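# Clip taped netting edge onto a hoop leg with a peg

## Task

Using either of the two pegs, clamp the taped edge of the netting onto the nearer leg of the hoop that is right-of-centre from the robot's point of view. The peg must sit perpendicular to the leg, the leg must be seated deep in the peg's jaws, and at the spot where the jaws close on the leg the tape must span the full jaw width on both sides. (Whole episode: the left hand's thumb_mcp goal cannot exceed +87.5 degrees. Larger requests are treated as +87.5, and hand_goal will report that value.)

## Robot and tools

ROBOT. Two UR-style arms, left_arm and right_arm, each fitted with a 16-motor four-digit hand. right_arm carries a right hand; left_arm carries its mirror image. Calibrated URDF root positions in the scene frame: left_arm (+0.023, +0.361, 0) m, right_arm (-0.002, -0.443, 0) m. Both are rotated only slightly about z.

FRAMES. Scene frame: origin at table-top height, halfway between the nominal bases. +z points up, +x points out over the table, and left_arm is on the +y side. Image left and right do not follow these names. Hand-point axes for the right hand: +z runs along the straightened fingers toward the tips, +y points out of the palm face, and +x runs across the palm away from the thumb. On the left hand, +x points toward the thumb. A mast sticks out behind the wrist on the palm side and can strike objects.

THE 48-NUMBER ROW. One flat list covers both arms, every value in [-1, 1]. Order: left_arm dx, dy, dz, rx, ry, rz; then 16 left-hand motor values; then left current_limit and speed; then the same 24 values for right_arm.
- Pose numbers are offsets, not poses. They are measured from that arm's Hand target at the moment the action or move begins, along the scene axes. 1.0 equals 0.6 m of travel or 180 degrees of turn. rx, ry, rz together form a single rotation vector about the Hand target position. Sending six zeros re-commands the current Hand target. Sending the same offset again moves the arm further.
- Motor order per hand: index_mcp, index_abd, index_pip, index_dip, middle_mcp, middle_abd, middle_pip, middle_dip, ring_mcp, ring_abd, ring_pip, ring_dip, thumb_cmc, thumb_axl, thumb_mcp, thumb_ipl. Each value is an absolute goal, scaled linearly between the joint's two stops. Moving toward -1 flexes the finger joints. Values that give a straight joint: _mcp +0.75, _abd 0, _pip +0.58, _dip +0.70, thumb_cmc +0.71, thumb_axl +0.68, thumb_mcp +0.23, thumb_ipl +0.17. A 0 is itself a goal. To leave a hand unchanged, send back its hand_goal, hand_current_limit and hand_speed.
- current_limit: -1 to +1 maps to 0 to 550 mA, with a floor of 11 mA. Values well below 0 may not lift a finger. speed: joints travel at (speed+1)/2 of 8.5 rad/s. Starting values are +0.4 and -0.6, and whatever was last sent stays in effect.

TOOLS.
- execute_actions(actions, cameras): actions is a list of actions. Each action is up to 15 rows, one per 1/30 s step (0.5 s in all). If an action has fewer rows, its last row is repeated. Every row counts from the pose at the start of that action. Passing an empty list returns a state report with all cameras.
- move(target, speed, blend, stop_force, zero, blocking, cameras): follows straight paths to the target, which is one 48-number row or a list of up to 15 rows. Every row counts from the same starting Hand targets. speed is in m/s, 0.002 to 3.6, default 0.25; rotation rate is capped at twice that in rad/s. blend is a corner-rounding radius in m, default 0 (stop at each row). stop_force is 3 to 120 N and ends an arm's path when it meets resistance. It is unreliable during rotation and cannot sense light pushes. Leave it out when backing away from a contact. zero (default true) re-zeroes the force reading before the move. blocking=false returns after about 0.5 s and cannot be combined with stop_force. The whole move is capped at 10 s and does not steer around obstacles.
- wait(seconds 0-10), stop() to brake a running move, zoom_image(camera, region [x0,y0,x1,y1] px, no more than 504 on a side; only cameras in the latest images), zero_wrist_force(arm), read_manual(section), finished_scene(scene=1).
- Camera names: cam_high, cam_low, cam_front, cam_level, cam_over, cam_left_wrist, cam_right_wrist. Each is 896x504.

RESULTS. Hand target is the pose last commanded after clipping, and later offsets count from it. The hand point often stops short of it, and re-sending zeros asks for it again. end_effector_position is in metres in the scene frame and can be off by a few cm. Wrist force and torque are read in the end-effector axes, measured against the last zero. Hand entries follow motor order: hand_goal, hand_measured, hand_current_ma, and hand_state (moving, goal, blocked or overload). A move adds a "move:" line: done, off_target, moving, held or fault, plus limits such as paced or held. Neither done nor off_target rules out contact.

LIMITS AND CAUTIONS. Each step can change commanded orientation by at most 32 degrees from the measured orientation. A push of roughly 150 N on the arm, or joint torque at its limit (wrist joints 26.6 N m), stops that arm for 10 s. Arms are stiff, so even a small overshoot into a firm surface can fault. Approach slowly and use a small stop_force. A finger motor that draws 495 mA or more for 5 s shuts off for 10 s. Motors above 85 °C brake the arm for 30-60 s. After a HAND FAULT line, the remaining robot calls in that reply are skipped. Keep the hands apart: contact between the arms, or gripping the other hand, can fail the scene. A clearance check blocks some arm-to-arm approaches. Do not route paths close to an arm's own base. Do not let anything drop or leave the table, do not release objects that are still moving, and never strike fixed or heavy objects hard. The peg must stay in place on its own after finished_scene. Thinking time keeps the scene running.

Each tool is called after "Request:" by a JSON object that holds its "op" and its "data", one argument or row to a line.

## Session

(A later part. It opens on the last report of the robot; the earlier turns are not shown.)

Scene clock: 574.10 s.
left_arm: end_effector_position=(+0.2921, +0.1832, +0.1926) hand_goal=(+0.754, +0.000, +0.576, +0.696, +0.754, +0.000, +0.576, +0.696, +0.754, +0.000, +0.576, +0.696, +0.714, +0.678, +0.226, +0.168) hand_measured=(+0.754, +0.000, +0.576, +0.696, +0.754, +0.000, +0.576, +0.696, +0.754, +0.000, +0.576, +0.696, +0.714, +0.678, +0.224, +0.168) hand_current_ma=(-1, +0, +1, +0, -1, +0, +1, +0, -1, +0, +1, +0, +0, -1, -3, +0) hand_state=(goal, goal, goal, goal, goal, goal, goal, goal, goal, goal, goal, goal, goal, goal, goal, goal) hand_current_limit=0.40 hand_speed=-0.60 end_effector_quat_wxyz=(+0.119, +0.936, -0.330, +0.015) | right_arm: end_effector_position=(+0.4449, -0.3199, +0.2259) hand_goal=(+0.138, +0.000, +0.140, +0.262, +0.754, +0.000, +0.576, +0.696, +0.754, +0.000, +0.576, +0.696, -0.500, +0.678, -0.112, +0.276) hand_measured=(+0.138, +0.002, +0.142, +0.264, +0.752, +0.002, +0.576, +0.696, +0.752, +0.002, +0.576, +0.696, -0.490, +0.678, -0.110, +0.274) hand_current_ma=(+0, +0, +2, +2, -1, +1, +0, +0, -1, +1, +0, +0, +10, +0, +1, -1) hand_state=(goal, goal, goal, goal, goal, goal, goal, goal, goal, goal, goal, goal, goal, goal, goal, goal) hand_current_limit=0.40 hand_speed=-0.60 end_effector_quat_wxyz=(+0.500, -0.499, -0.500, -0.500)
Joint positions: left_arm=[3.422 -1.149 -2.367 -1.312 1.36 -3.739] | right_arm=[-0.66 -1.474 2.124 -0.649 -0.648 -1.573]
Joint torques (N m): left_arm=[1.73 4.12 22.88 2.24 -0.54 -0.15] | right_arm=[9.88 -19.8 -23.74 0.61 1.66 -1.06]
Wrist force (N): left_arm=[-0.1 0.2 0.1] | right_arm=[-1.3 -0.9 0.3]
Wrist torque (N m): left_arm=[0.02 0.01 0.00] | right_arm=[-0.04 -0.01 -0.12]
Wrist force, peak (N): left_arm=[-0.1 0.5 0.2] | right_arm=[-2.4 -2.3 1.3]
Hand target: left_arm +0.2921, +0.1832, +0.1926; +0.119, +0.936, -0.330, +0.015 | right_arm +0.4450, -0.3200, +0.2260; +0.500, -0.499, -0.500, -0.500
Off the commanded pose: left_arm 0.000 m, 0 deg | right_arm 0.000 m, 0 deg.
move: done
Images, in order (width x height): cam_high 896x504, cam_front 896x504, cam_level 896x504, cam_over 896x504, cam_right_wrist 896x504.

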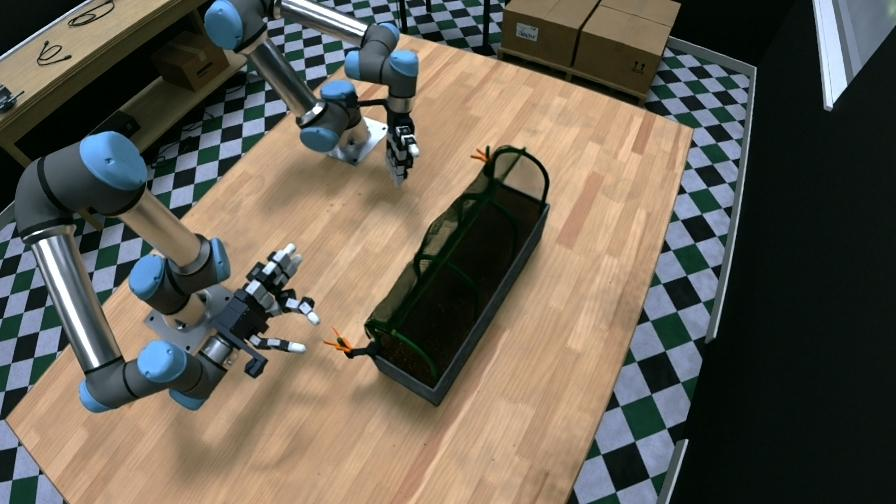

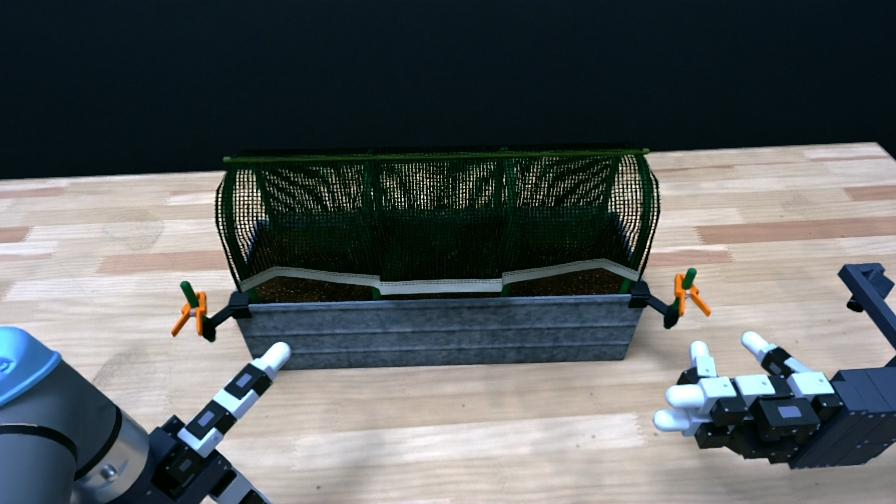

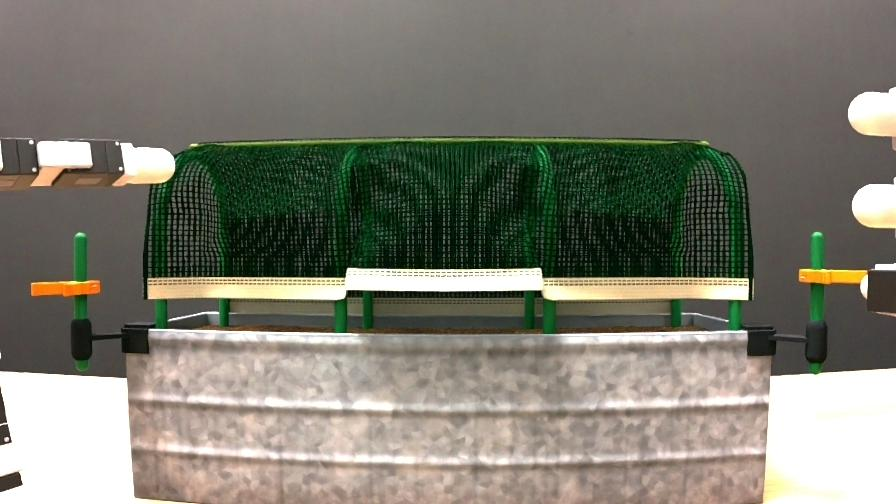

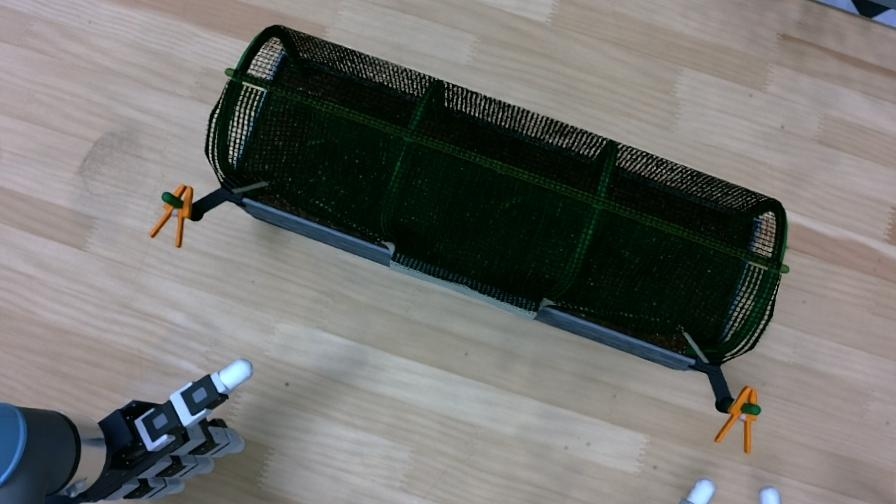

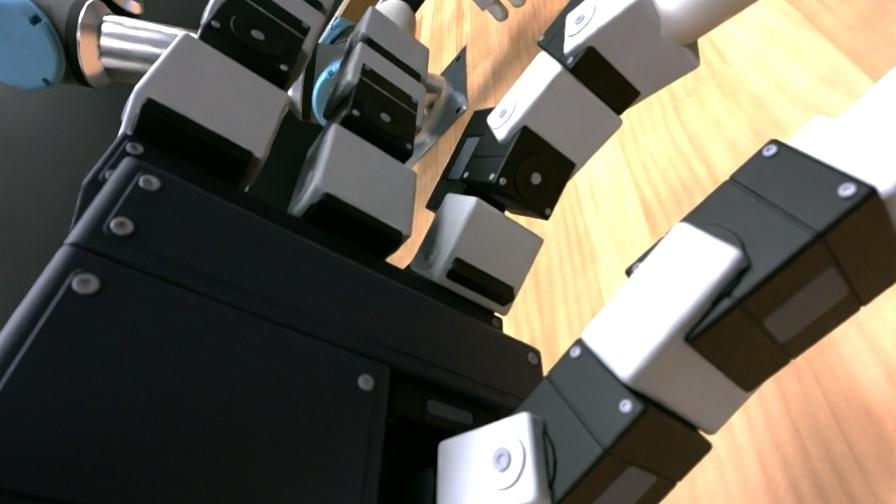

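Request:
{"op": "move", "data": {
  "target": [0,0,0,0,0,0, 0.754,0,0.576,0.696,0.754,0,0.576,0.696,0.754,0,0.576,0.696,0.714,0.678,0.226,0.168,0.4,-0.6, 0.0333,0.03,0,0,0,0, 0.137,0,0.139,0.261,0.754,0,0.576,0.696,0.754,0,0.576,0.696,-0.5,0.678,-0.112,0.276,0.4,-0.6],
  "cameras": ["cam_high","cam_front","cam_level","cam_over"]
}}

Request:
{"op": "zoom_image", "data": {
  "camera": "cam_front",
  "region": [630, 260, 790, 380]
}}

Request:
{"op": "zoom_image", "data": {
  "camera": "cam_over",
  "region": [670, 360, 814, 504]
}}

Request:
{"op": "zoom_image", "data": {
  "camera": "cam_level",
  "region": [760, 200, 896, 336]
}}

Request:
{"op": "zoom_image", "data": {
  "camera": "cam_high",
  "region": [280, 280, 400, 400]
}}

Scene clock: 609.90 s.
left_arm: end_effector_position=(+0.2921, +0.1832, +0.1926) hand_goal=(+0.754, +0.000, +0.576, +0.696, +0.754, +0.000, +0.576, +0.696, +0.754, +0.000, +0.576, +0.696, +0.714, +0.678, +0.226, +0.168) hand_measured=(+0.754, +0.000, +0.576, +0.696, +0.754, +0.000, +0.576, +0.696, +0.754, +0.000, +0.576, +0.696, +0.714, +0.678, +0.224, +0.168) hand_current_ma=(-1, +0, +1, +0, -1, +0, +1, +0, -1, +0, +1, +0, +0, -1, -3, +0) hand_state=(goal, goal, goal, goal, goal, goal, goal, goal, goal, goal, goal, goal, goal, goal, goal, goal) hand_current_limit=0.40 hand_speed=-0.60 end_effector_quat_wxyz=(+0.119, +0.936, -0.330, +0.015) | right_arm: end_effector_position=(+0.4650, -0.3020, +0.2260) hand_goal=(+0.138, +0.000, +0.140, +0.262, +0.754, +0.000, +0.576, +0.696, +0.754, +0.000, +0.576, +0.696, -0.500, +0.678, -0.112, +0.276) hand_measured=(+0.138, +0.002, +0.142, +0.264, +0.752, +0.002, +0.576, +0.696, +0.752, +0.002, +0.576, +0.696, -0.490, +0.678, -0.110, +0.274) hand_current_ma=(+0, +0, +2, +2, -1, +1, +0, +0, -1, +1, +0, +0, +10, +0, +1, -1) hand_state=(goal, goal, goal, goal, goal, goal, goal, goal, goal, goal, goal, goal, goal, goal, goal, goal) hand_current_limit=0.40 hand_speed=-0.60 end_effector_quat_wxyz=(+0.500, -0.499, -0.500, -0.500)
Joint positions: left_arm=[3.422 -1.149 -2.367 -1.312 1.36 -3.739] | right_arm=[-0.588 -1.439 2.084 -0.643 -0.576 -1.573]
Joint torques (N m): left_arm=[1.08 5.06 23.41 2.19 -0.6 -0.19] | right_arm=[-10.01 -32.54 -6.96 1.44 -1.36 -1.87]
Motor temperatures (°C): left_arm=[26 28 43 45 40 43] | right_arm=[41 36 29 41 42 39]
Wrist force (N): left_arm=[-0.2 0.1 0.1] | right_arm=[-1.7 -1.0 0.1]
Wrist torque (N m): left_arm=[0.00 0.03 -0.02] | right_arm=[-0.01 0.05 -0.15]
Wrist force, peak (N): left_arm=[-0.2 0.5 0.1] | right_arm=[-1.7 -1.5 0.0]
Hand target: left_arm +0.2921, +0.1832, +0.1926; +0.119, +0.936, -0.330, +0.015 | right_arm +0.4649, -0.3020, +0.2260; +0.500, -0.499, -0.500, -0.500
Off the commanded pose: left_arm 0.000 m, 0 deg | right_arm 0.000 m, 0 deg.
move: done
Images, in order (width x height): cam_high 896x504, cam_front 896x504, cam_level 896x504, cam_over 896x504.

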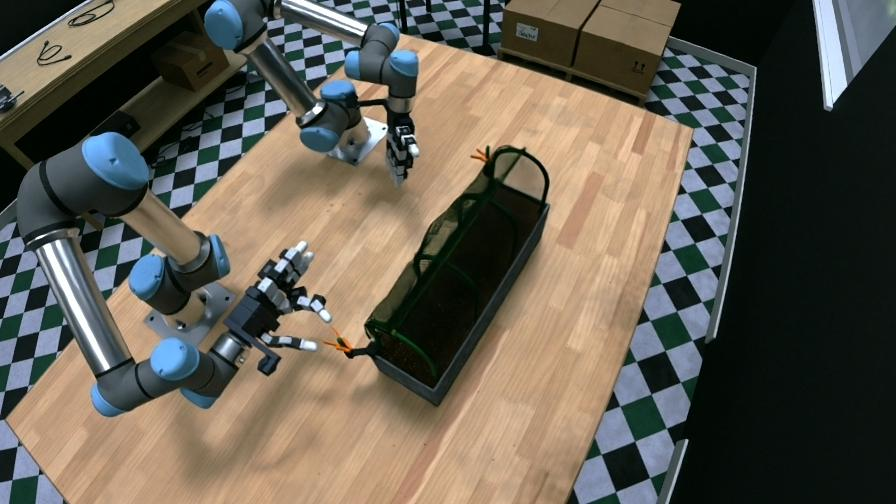

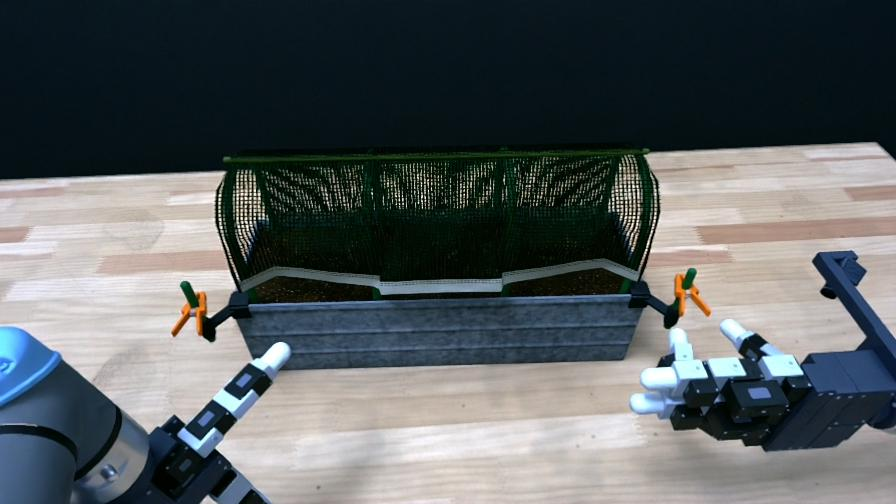

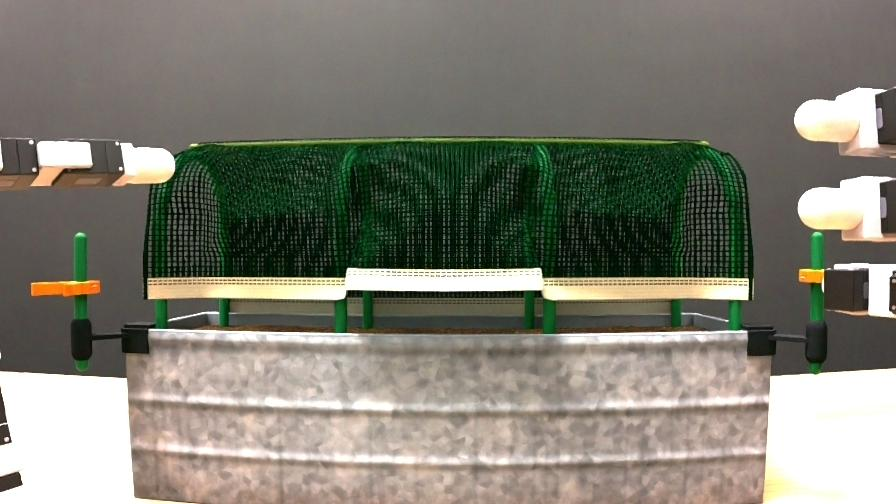

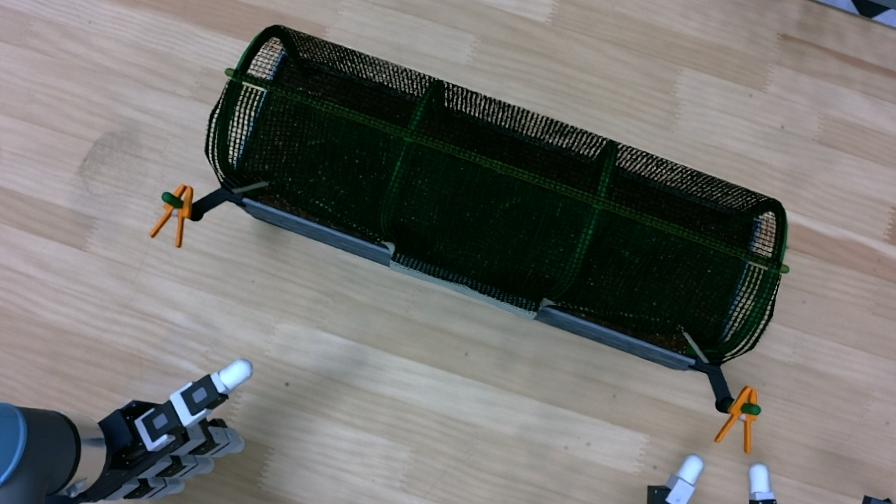

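Scaled by 3.150.

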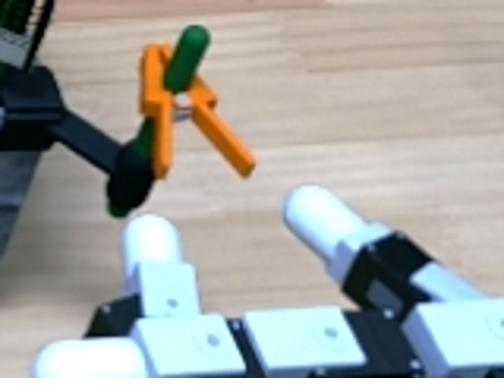

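Scaled by 3.500.

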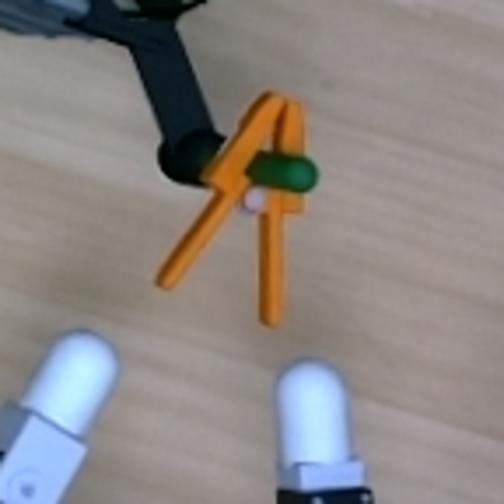

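Scaled by 3.706.

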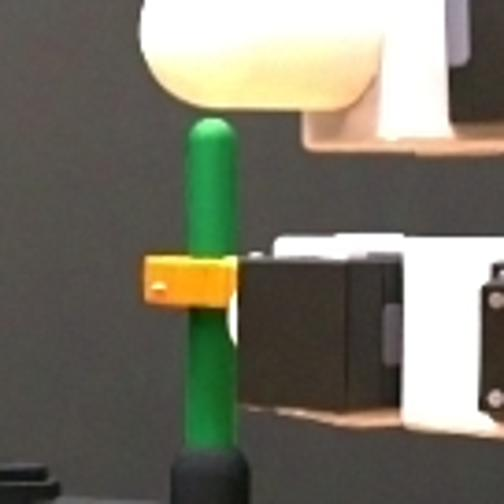

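Scaled by 4.200.

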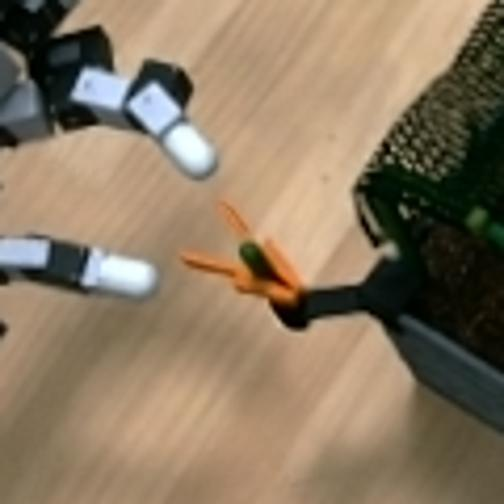

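Request:
{"op": "move", "data": {
  "target": [0,0,0,0,0,0, 0.754,0,0.576,0.696,0.754,0,0.576,0.696,0.754,0,0.576,0.696,0.714,0.678,0.226,0.168,0.4,-0.6, 0.0733,0.0035,0.005,0,0,0, 0.137,0,0.139,0.261,0.754,0,0.576,0.696,0.754,0,0.576,0.696,-0.5,0.678,-0.112,0.276,0.4,-0.6],
  "speed": 0.06,
  "stop_force": 10,
  "cameras": ["cam_high","cam_front","cam_level","cam_over"]
}}

Request:
{"op": "zoom_image", "data": {
  "camera": "cam_front",
  "region": [630, 240, 790, 360]
}}

Request:
{"op": "zoom_image", "data": {
  "camera": "cam_over",
  "region": [670, 340, 814, 484]
}}

Request:
{"op": "zoom_image", "data": {
  "camera": "cam_level",
  "region": [760, 200, 896, 336]
}}

Request:
{"op": "zoom_image", "data": {
  "camera": "cam_high",
  "region": [290, 280, 400, 390]
}}

Scene clock: 658.60 s.
left_arm: end_effector_position=(+0.2921, +0.1832, +0.1926) hand_goal=(+0.754, +0.000, +0.576, +0.696, +0.754, +0.000, +0.576, +0.696, +0.754, +0.000, +0.576, +0.696, +0.714, +0.678, +0.226, +0.168) hand_measured=(+0.754, +0.000, +0.576, +0.696, +0.754, +0.000, +0.576, +0.696, +0.754, +0.000, +0.576, +0.696, +0.714, +0.678, +0.224, +0.168) hand_current_ma=(-1, +0, +1, +0, -1, +0, +1, +0, -1, +0, +1, +0, +0, -1, -3, +0) hand_state=(goal, goal, goal, goal, goal, goal, goal, goal, goal, goal, goal, goal, goal, goal, goal, goal) hand_current_limit=0.40 hand_speed=-0.60 end_effector_quat_wxyz=(+0.119, +0.936, -0.330, +0.015) | right_arm: end_effector_position=(+0.5089, -0.2999, +0.2290) hand_goal=(+0.138, +0.000, +0.140, +0.262, +0.754, +0.000, +0.576, +0.696, +0.754, +0.000, +0.576, +0.696, -0.500, +0.678, -0.112, +0.276) hand_measured=(+0.138, +0.002, +0.142, +0.264, +0.752, +0.002, +0.576, +0.696, +0.752, +0.002, +0.576, +0.696, -0.490, +0.678, -0.110, +0.274) hand_current_ma=(+0, +0, +2, +2, -1, +1, +0, +0, -1, +1, +0, +0, +10, +0, +1, -1) hand_state=(goal, goal, goal, goal, goal, goal, goal, goal, goal, goal, goal, goal, goal, goal, goal, goal) hand_current_limit=0.40 hand_speed=-0.60 end_effector_quat_wxyz=(+0.500, -0.499, -0.500, -0.500)
Joint positions: left_arm=[3.422 -1.149 -2.367 -1.312 1.36 -3.739] | right_arm=[-0.525 -1.349 1.963 -0.612 -0.513 -1.573]
Joint torques (N m): left_arm=[1.55 4.81 23.31 2.3 -0.58 -0.17] | right_arm=[-9.91 -39.12 -7.07 -1.07 -1.27 -1.6]
Wrist force (N): left_arm=[-0.1 0.2 0.1] | right_arm=[-1.4 -0.6 0.5]
Wrist torque (N m): left_arm=[0.02 0.02 -0.01] | right_arm=[0.01 0.01 -0.08]
Wrist force, peak (N): left_arm=[0.1 0.4 0.3] | right_arm=[-1.5 -1.9 0.2]
Hand target: left_arm +0.2921, +0.1832, +0.1926; +0.119, +0.936, -0.330, +0.015 | right_arm +0.5089, -0.2999, +0.2290; +0.500, -0.499, -0.500, -0.500
Off the commanded pose: left_arm 0.000 m, 0 deg | right_arm 0.000 m, 0 deg.
move: done
Images, in order (width x height): cam_high 896x504, cam_front 896x504, cam_level 896x504, cam_over 896x504.

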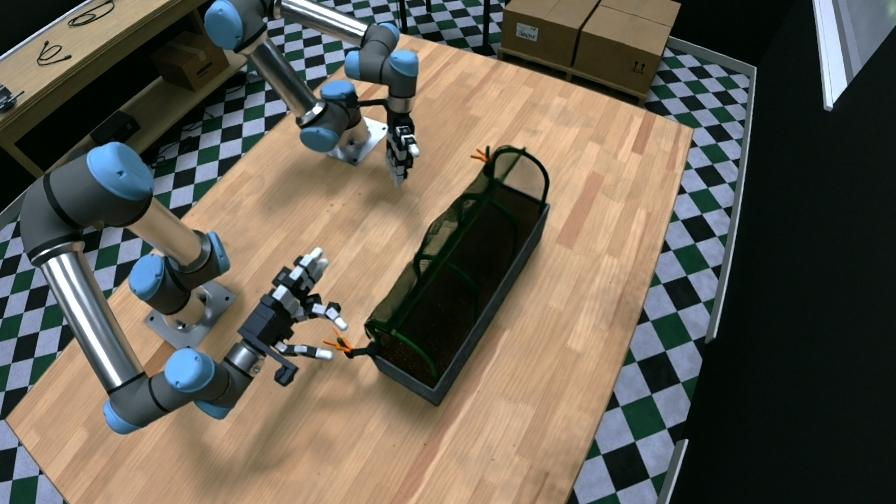

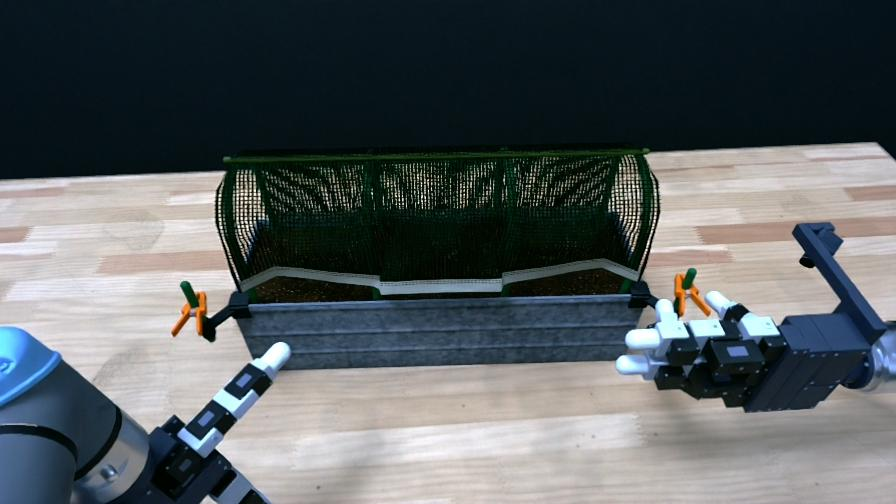

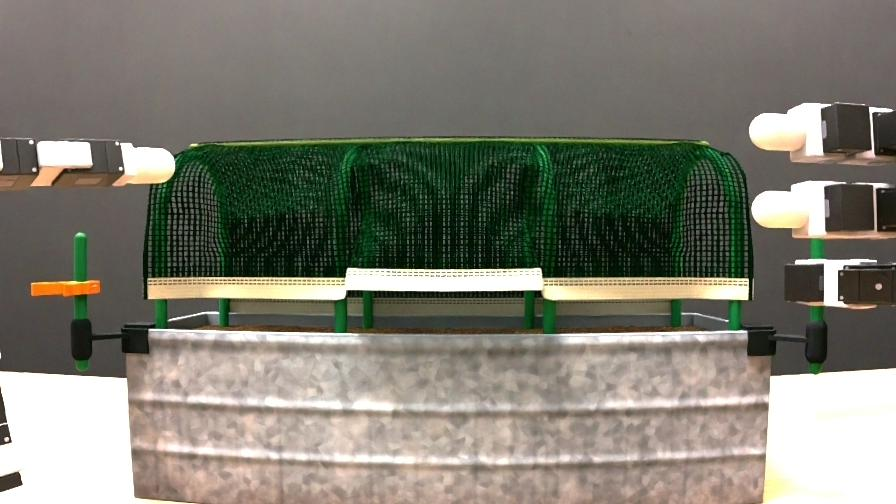

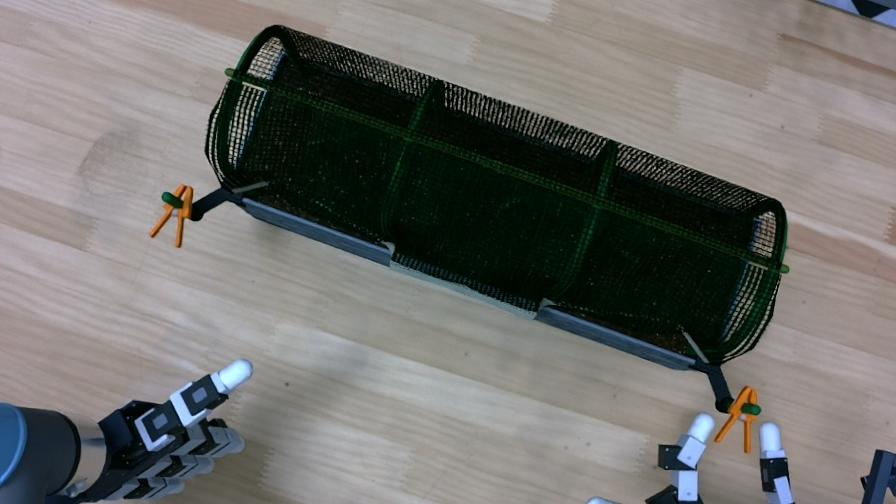

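Scaled by 3.150.

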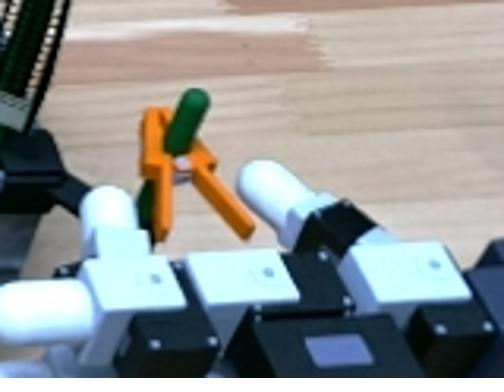

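Scaled by 3.500.

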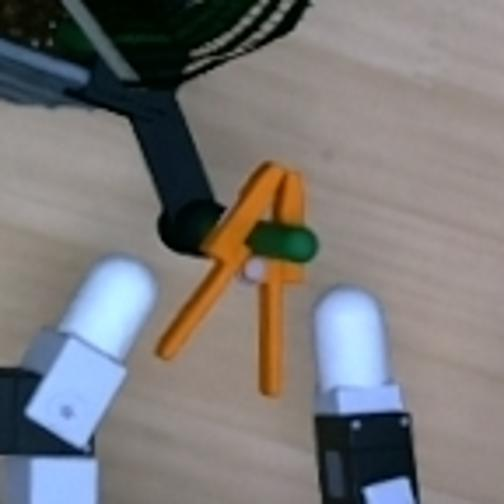

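Scaled by 3.706.

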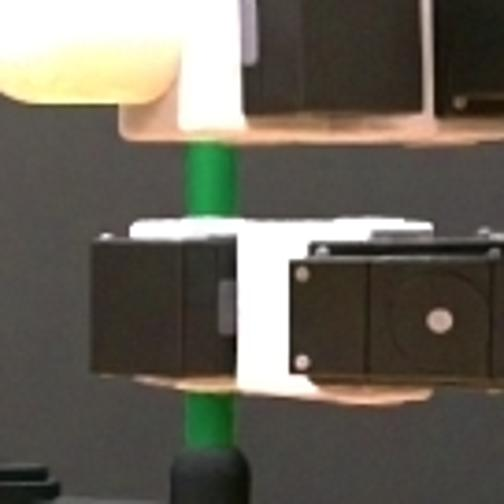

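Scaled by 4.582.

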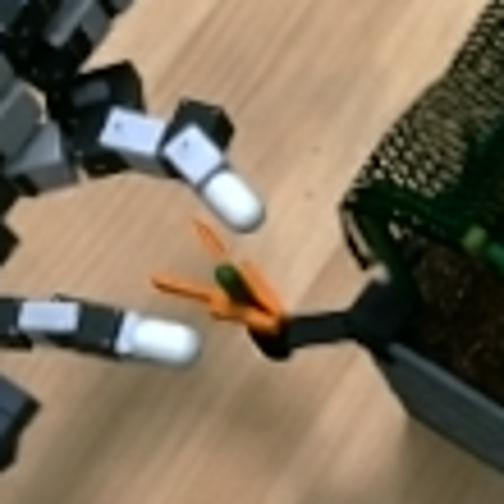

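Request:
{"op": "move", "data": {
  "target": [0,0,0,0,0,0, 0.754,0,0.576,0.696,0.754,0,0.576,0.696,0.754,0,0.576,0.696,0.714,0.678,0.226,0.168,0.4,-0.6, 0,0,0.0033,0,0,0, 0.0,0,0.168,0.478,0.754,0,0.576,0.696,0.754,0,0.576,0.696,-0.5,0.678,-0.281,0.459,0.4,-0.85],
  "speed": 0.06,
  "cameras": ["cam_over","cam_front","cam_high"]
}}

Request:
{"op": "zoom_image", "data": {
  "camera": "cam_over",
  "region": [670, 340, 814, 484]
}}

Request:
{"op": "zoom_image", "data": {
  "camera": "cam_front",
  "region": [630, 240, 790, 360]
}}

Request:
{"op": "zoom_image", "data": {
  "camera": "cam_high",
  "region": [290, 280, 400, 390]
}}

Scene clock: 742.17 s.
left_arm: end_effector_position=(+0.2921, +0.1832, +0.1926) hand_goal=(+0.754, +0.000, +0.576, +0.696, +0.754, +0.000, +0.576, +0.696, +0.754, +0.000, +0.576, +0.696, +0.714, +0.678, +0.226, +0.168) hand_measured=(+0.754, +0.000, +0.576, +0.696, +0.754, +0.000, +0.576, +0.696, +0.754, +0.000, +0.576, +0.696, +0.714, +0.678, +0.224, +0.168) hand_current_ma=(-1, +0, +1, +0, -1, +0, +1, +0, -1, +0, +1, +0, +0, -1, -3, +0) hand_state=(goal, goal, goal, goal, goal, goal, goal, goal, goal, goal, goal, goal, goal, goal, goal, goal) hand_current_limit=0.40 hand_speed=-0.60 end_effector_quat_wxyz=(+0.119, +0.936, -0.330, +0.015) | right_arm: end_effector_position=(+0.5089, -0.2999, +0.2310) hand_goal=(+0.000, +0.000, +0.168, +0.478, +0.754, +0.000, +0.576, +0.696, +0.754, +0.000, +0.576, +0.696, -0.500, +0.678, -0.280, +0.460) hand_measured=(+0.004, +0.002, +0.168, +0.476, +0.752, +0.002, +0.576, +0.696, +0.752, +0.002, +0.576, +0.696, -0.490, +0.678, -0.278, +0.458) hand_current_ma=(+2, +1, +0, -1, -1, +1, +0, +0, -1, +1, +0, +0, +10, +0, +2, -1) hand_state=(goal, goal, goal, goal, goal, goal, goal, goal, goal, goal, goal, goal, goal, goal, goal, goal) hand_current_limit=0.40 hand_speed=-0.85 end_effector_quat_wxyz=(+0.500, -0.499, -0.500, -0.500)
Joint positions: left_arm=[3.422 -1.149 -2.367 -1.312 1.36 -3.739] | right_arm=[-0.525 -1.352 1.961 -0.607 -0.513 -1.573]
Joint torques (N m): left_arm=[1.52 4.68 22.89 2.22 -0.63 -0.31] | right_arm=[-9.68 -33.48 -26.05 1.48 -1.09 0.97]
Wrist force (N): left_arm=[-0.1 0.2 0.0] | right_arm=[-1.3 -0.7 0.2]
Wrist torque (N m): left_arm=[0.03 0.01 -0.01] | right_arm=[0.02 0.00 -0.05]
Wrist force, peak (N): left_arm=[-0.3 0.3 0.0] | right_arm=[-2.0 -0.5 0.4]
Hand target: left_arm +0.2921, +0.1832, +0.1926; +0.119, +0.936, -0.330, +0.015 | right_arm +0.5089, -0.2999, +0.2309; +0.500, -0.499, -0.500, -0.500
Off the commanded pose: left_arm 0.000 m, 0 deg | right_arm 0.000 m, 0 deg.
move: done
Images, in order (width x height): cam_high 896x504, cam_front 896x504, cam_over 896x504.

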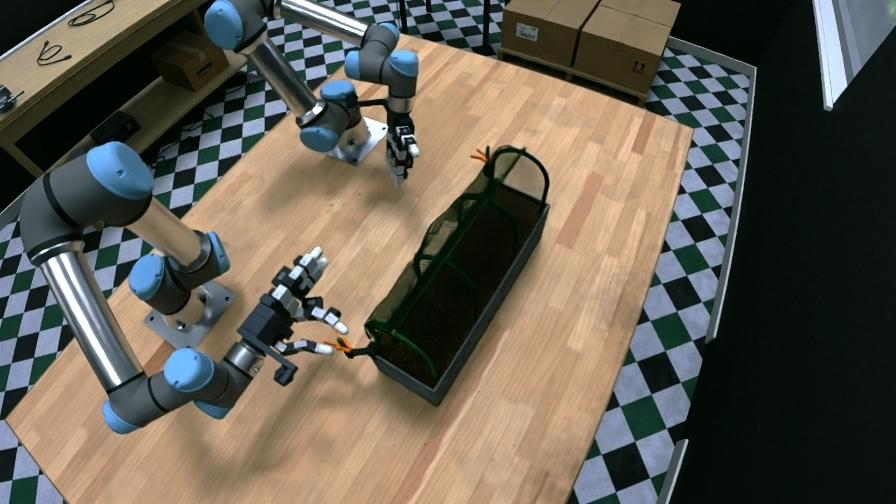

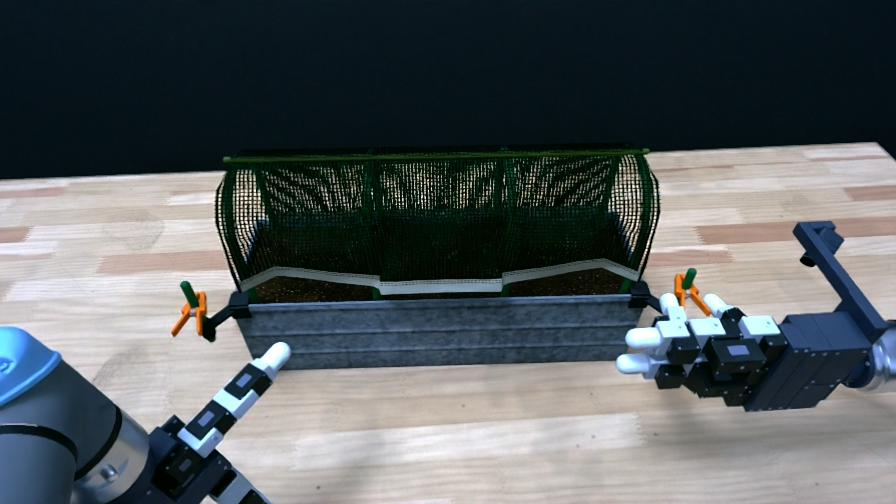

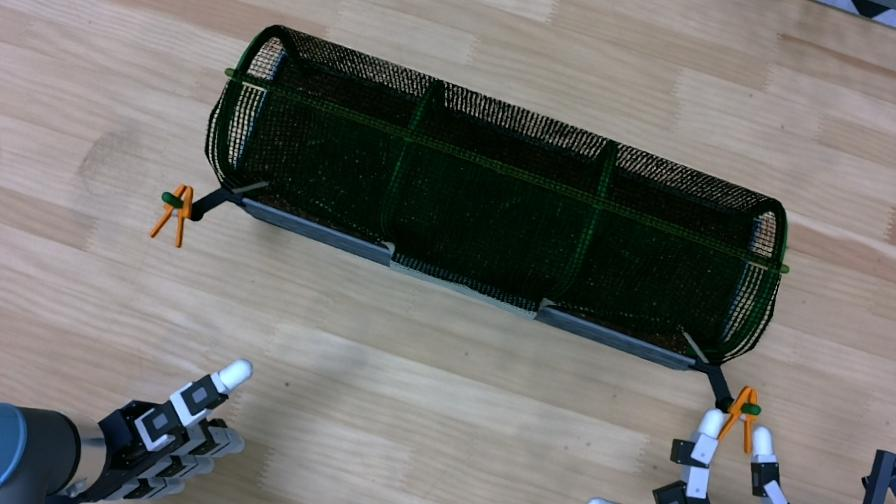

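Scaled by 3.500.

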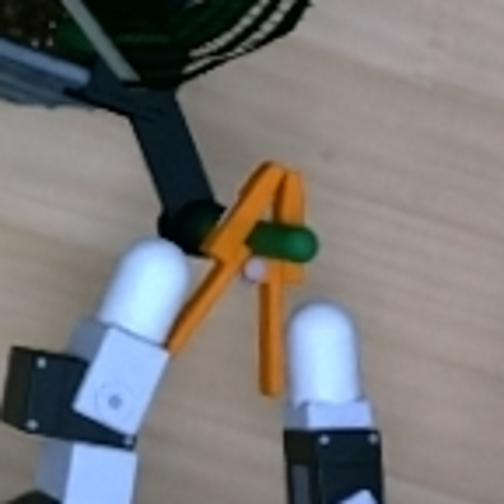

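Scaled by 3.150.

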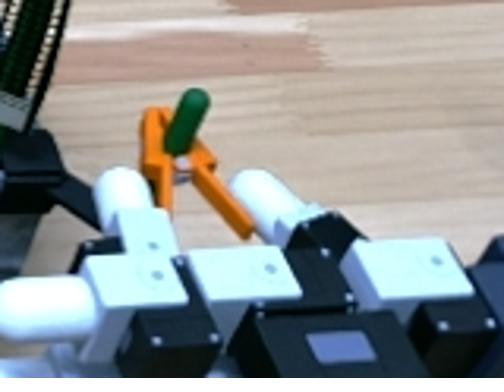

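Scaled by 4.582.

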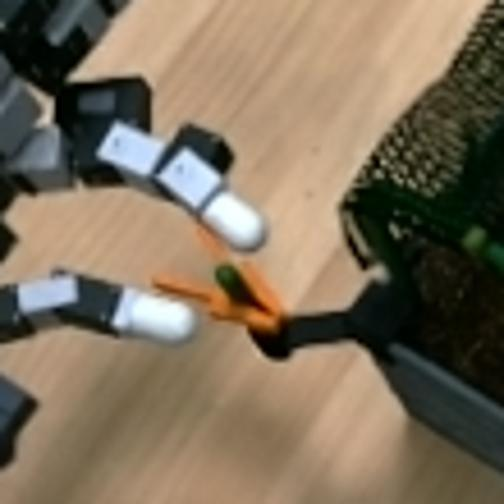

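Request:
{"op": "move", "data": {
  "target": [
    [0,0,0,0,0,0, 0.754,0,0.576,0.696,0.754,0,0.576,0.696,0.754,0,0.576,0.696,0.714,0.678,0.226,0.168,0.4,-0.6, -0.0083,0,0,0,0,0, 0.0,0,0.168,0.478,0.754,0,0.576,0.696,0.754,0,0.576,0.696,-0.5,0.678,-0.281,0.459,0.4,-0.85],
    [0,0,0,0,0,0, 0.754,0,0.576,0.696,0.754,0,0.576,0.696,0.754,0,0.576,0.696,0.714,0.678,0.226,0.168,0.4,-0.6, -0.0083,0,0,0,0,0, -0.0685,0,0.197,0.55,0.754,0,0.576,0.696,0.754,0,0.576,0.696,-0.5,0.678,-0.393,0.59,0.4,-0.88]
  ],
  "speed": 0.06,
  "cameras": ["cam_over","cam_front","cam_high"]
}}

Request:
{"op": "zoom_image", "data": {
  "camera": "cam_over",
  "region": [670, 340, 814, 484]
}}

Request:
{"op": "zoom_image", "data": {
  "camera": "cam_front",
  "region": [630, 240, 790, 360]
}}

Scene clock: 765.60 s.
left_arm: end_effector_position=(+0.2921, +0.1832, +0.1926) hand_goal=(+0.754, +0.000, +0.576, +0.696, +0.754, +0.000, +0.576, +0.696, +0.754, +0.000, +0.576, +0.696, +0.714, +0.678, +0.226, +0.168) hand_measured=(+0.754, +0.000, +0.576, +0.696, +0.754, +0.000, +0.576, +0.696, +0.754, +0.000, +0.576, +0.696, +0.714, +0.678, +0.224, +0.168) hand_current_ma=(-1, +0, +1, +0, -1, +0, +1, +0, -1, +0, +1, +0, +0, -1, -3, +0) hand_state=(goal, goal, goal, goal, goal, goal, goal, goal, goal, goal, goal, goal, goal, goal, goal, goal) hand_current_limit=0.40 hand_speed=-0.60 end_effector_quat_wxyz=(+0.119, +0.936, -0.330, +0.015) | right_arm: end_effector_position=(+0.5040, -0.2999, +0.2309) hand_goal=(-0.068, +0.000, +0.198, +0.550, +0.754, +0.000, +0.576, +0.696, +0.754, +0.000, +0.576, +0.696, -0.500, +0.678, -0.392, +0.590) hand_measured=(-0.034, +0.002, +0.206, +0.550, +0.752, +0.002, +0.576, +0.696, +0.752, +0.002, +0.576, +0.696, -0.490, +0.678, -0.376, +0.592) hand_current_ma=(+66, +1, +7, +0, -1, +1, +0, +0, -1, +1, +0, +0, +10, +0, +28, +1) hand_state=(blocked, goal, goal, goal, goal, goal, goal, goal, goal, goal, goal, goal, goal, goal, goal, goal) hand_current_limit=0.40 hand_speed=-0.88 end_effector_quat_wxyz=(+0.500, -0.499, -0.500, -0.500)
Joint positions: left_arm=[3.422 -1.149 -2.367 -1.312 1.36 -3.739] | right_arm=[-0.531 -1.363 1.975 -0.61 -0.519 -1.573]
Joint torques (N m): left_arm=[0.96 4.83 22.23 2.3 -0.62 -0.12] | right_arm=[9.78 -16.38 -29.14 1.88 1.87 1.11]
Wrist force (N): left_arm=[0.0 -0.1 0.0] | right_arm=[-1.5 -0.8 0.8]
Wrist torque (N m): left_arm=[-0.02 0.00 0.01] | right_arm=[0.03 0.05 -0.09]
Wrist force, peak (N): left_arm=[0.0 0.5 0.1] | right_arm=[-1.9 -0.6 0.5]
Hand target: left_arm +0.2921, +0.1832, +0.1926; +0.119, +0.936, -0.330, +0.015 | right_arm +0.5039, -0.2999, +0.2309; +0.500, -0.499, -0.500, -0.500
Off the commanded pose: left_arm 0.000 m, 0 deg | right_arm 0.000 m, 0 deg.
move: done
Images, in order (width x height): cam_high 896x504, cam_front 896x504, cam_over 896x504.

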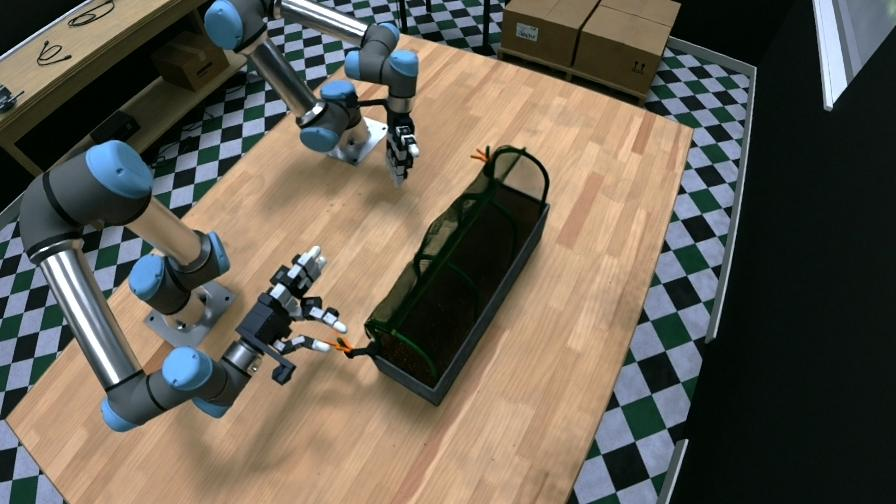

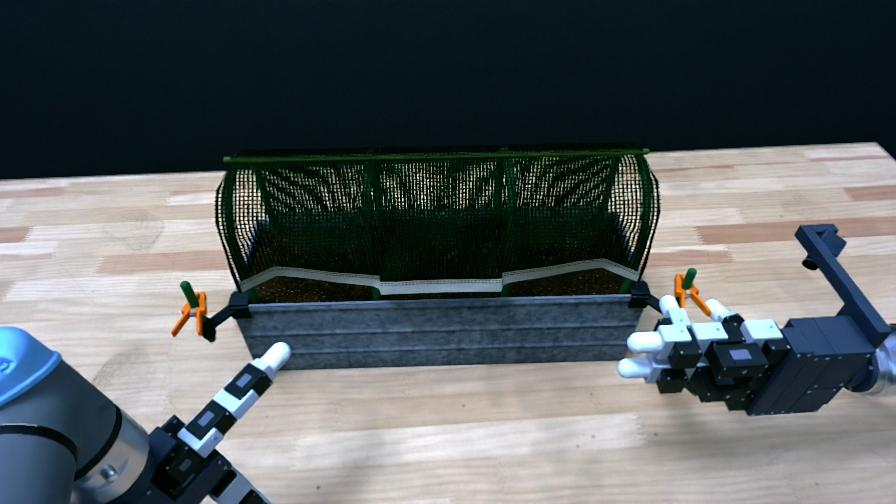

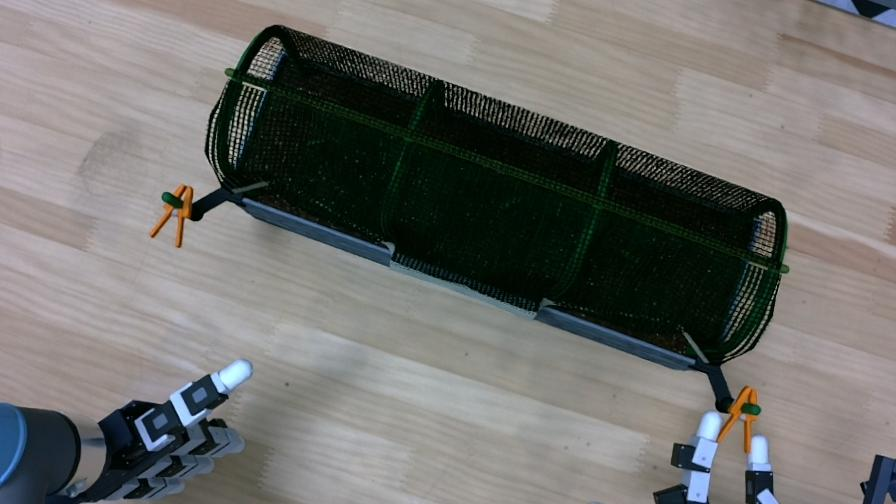

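Scaled by 3.500.

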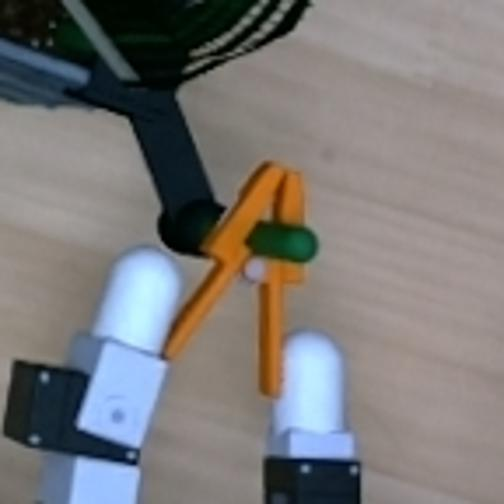

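Scaled by 3.150.

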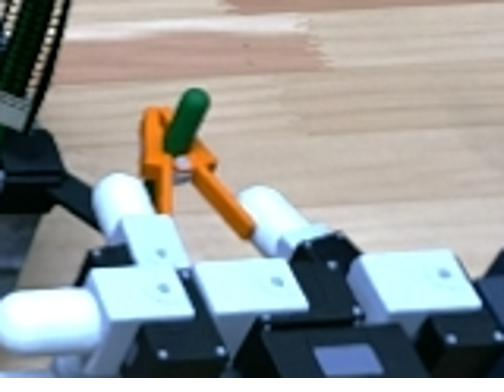

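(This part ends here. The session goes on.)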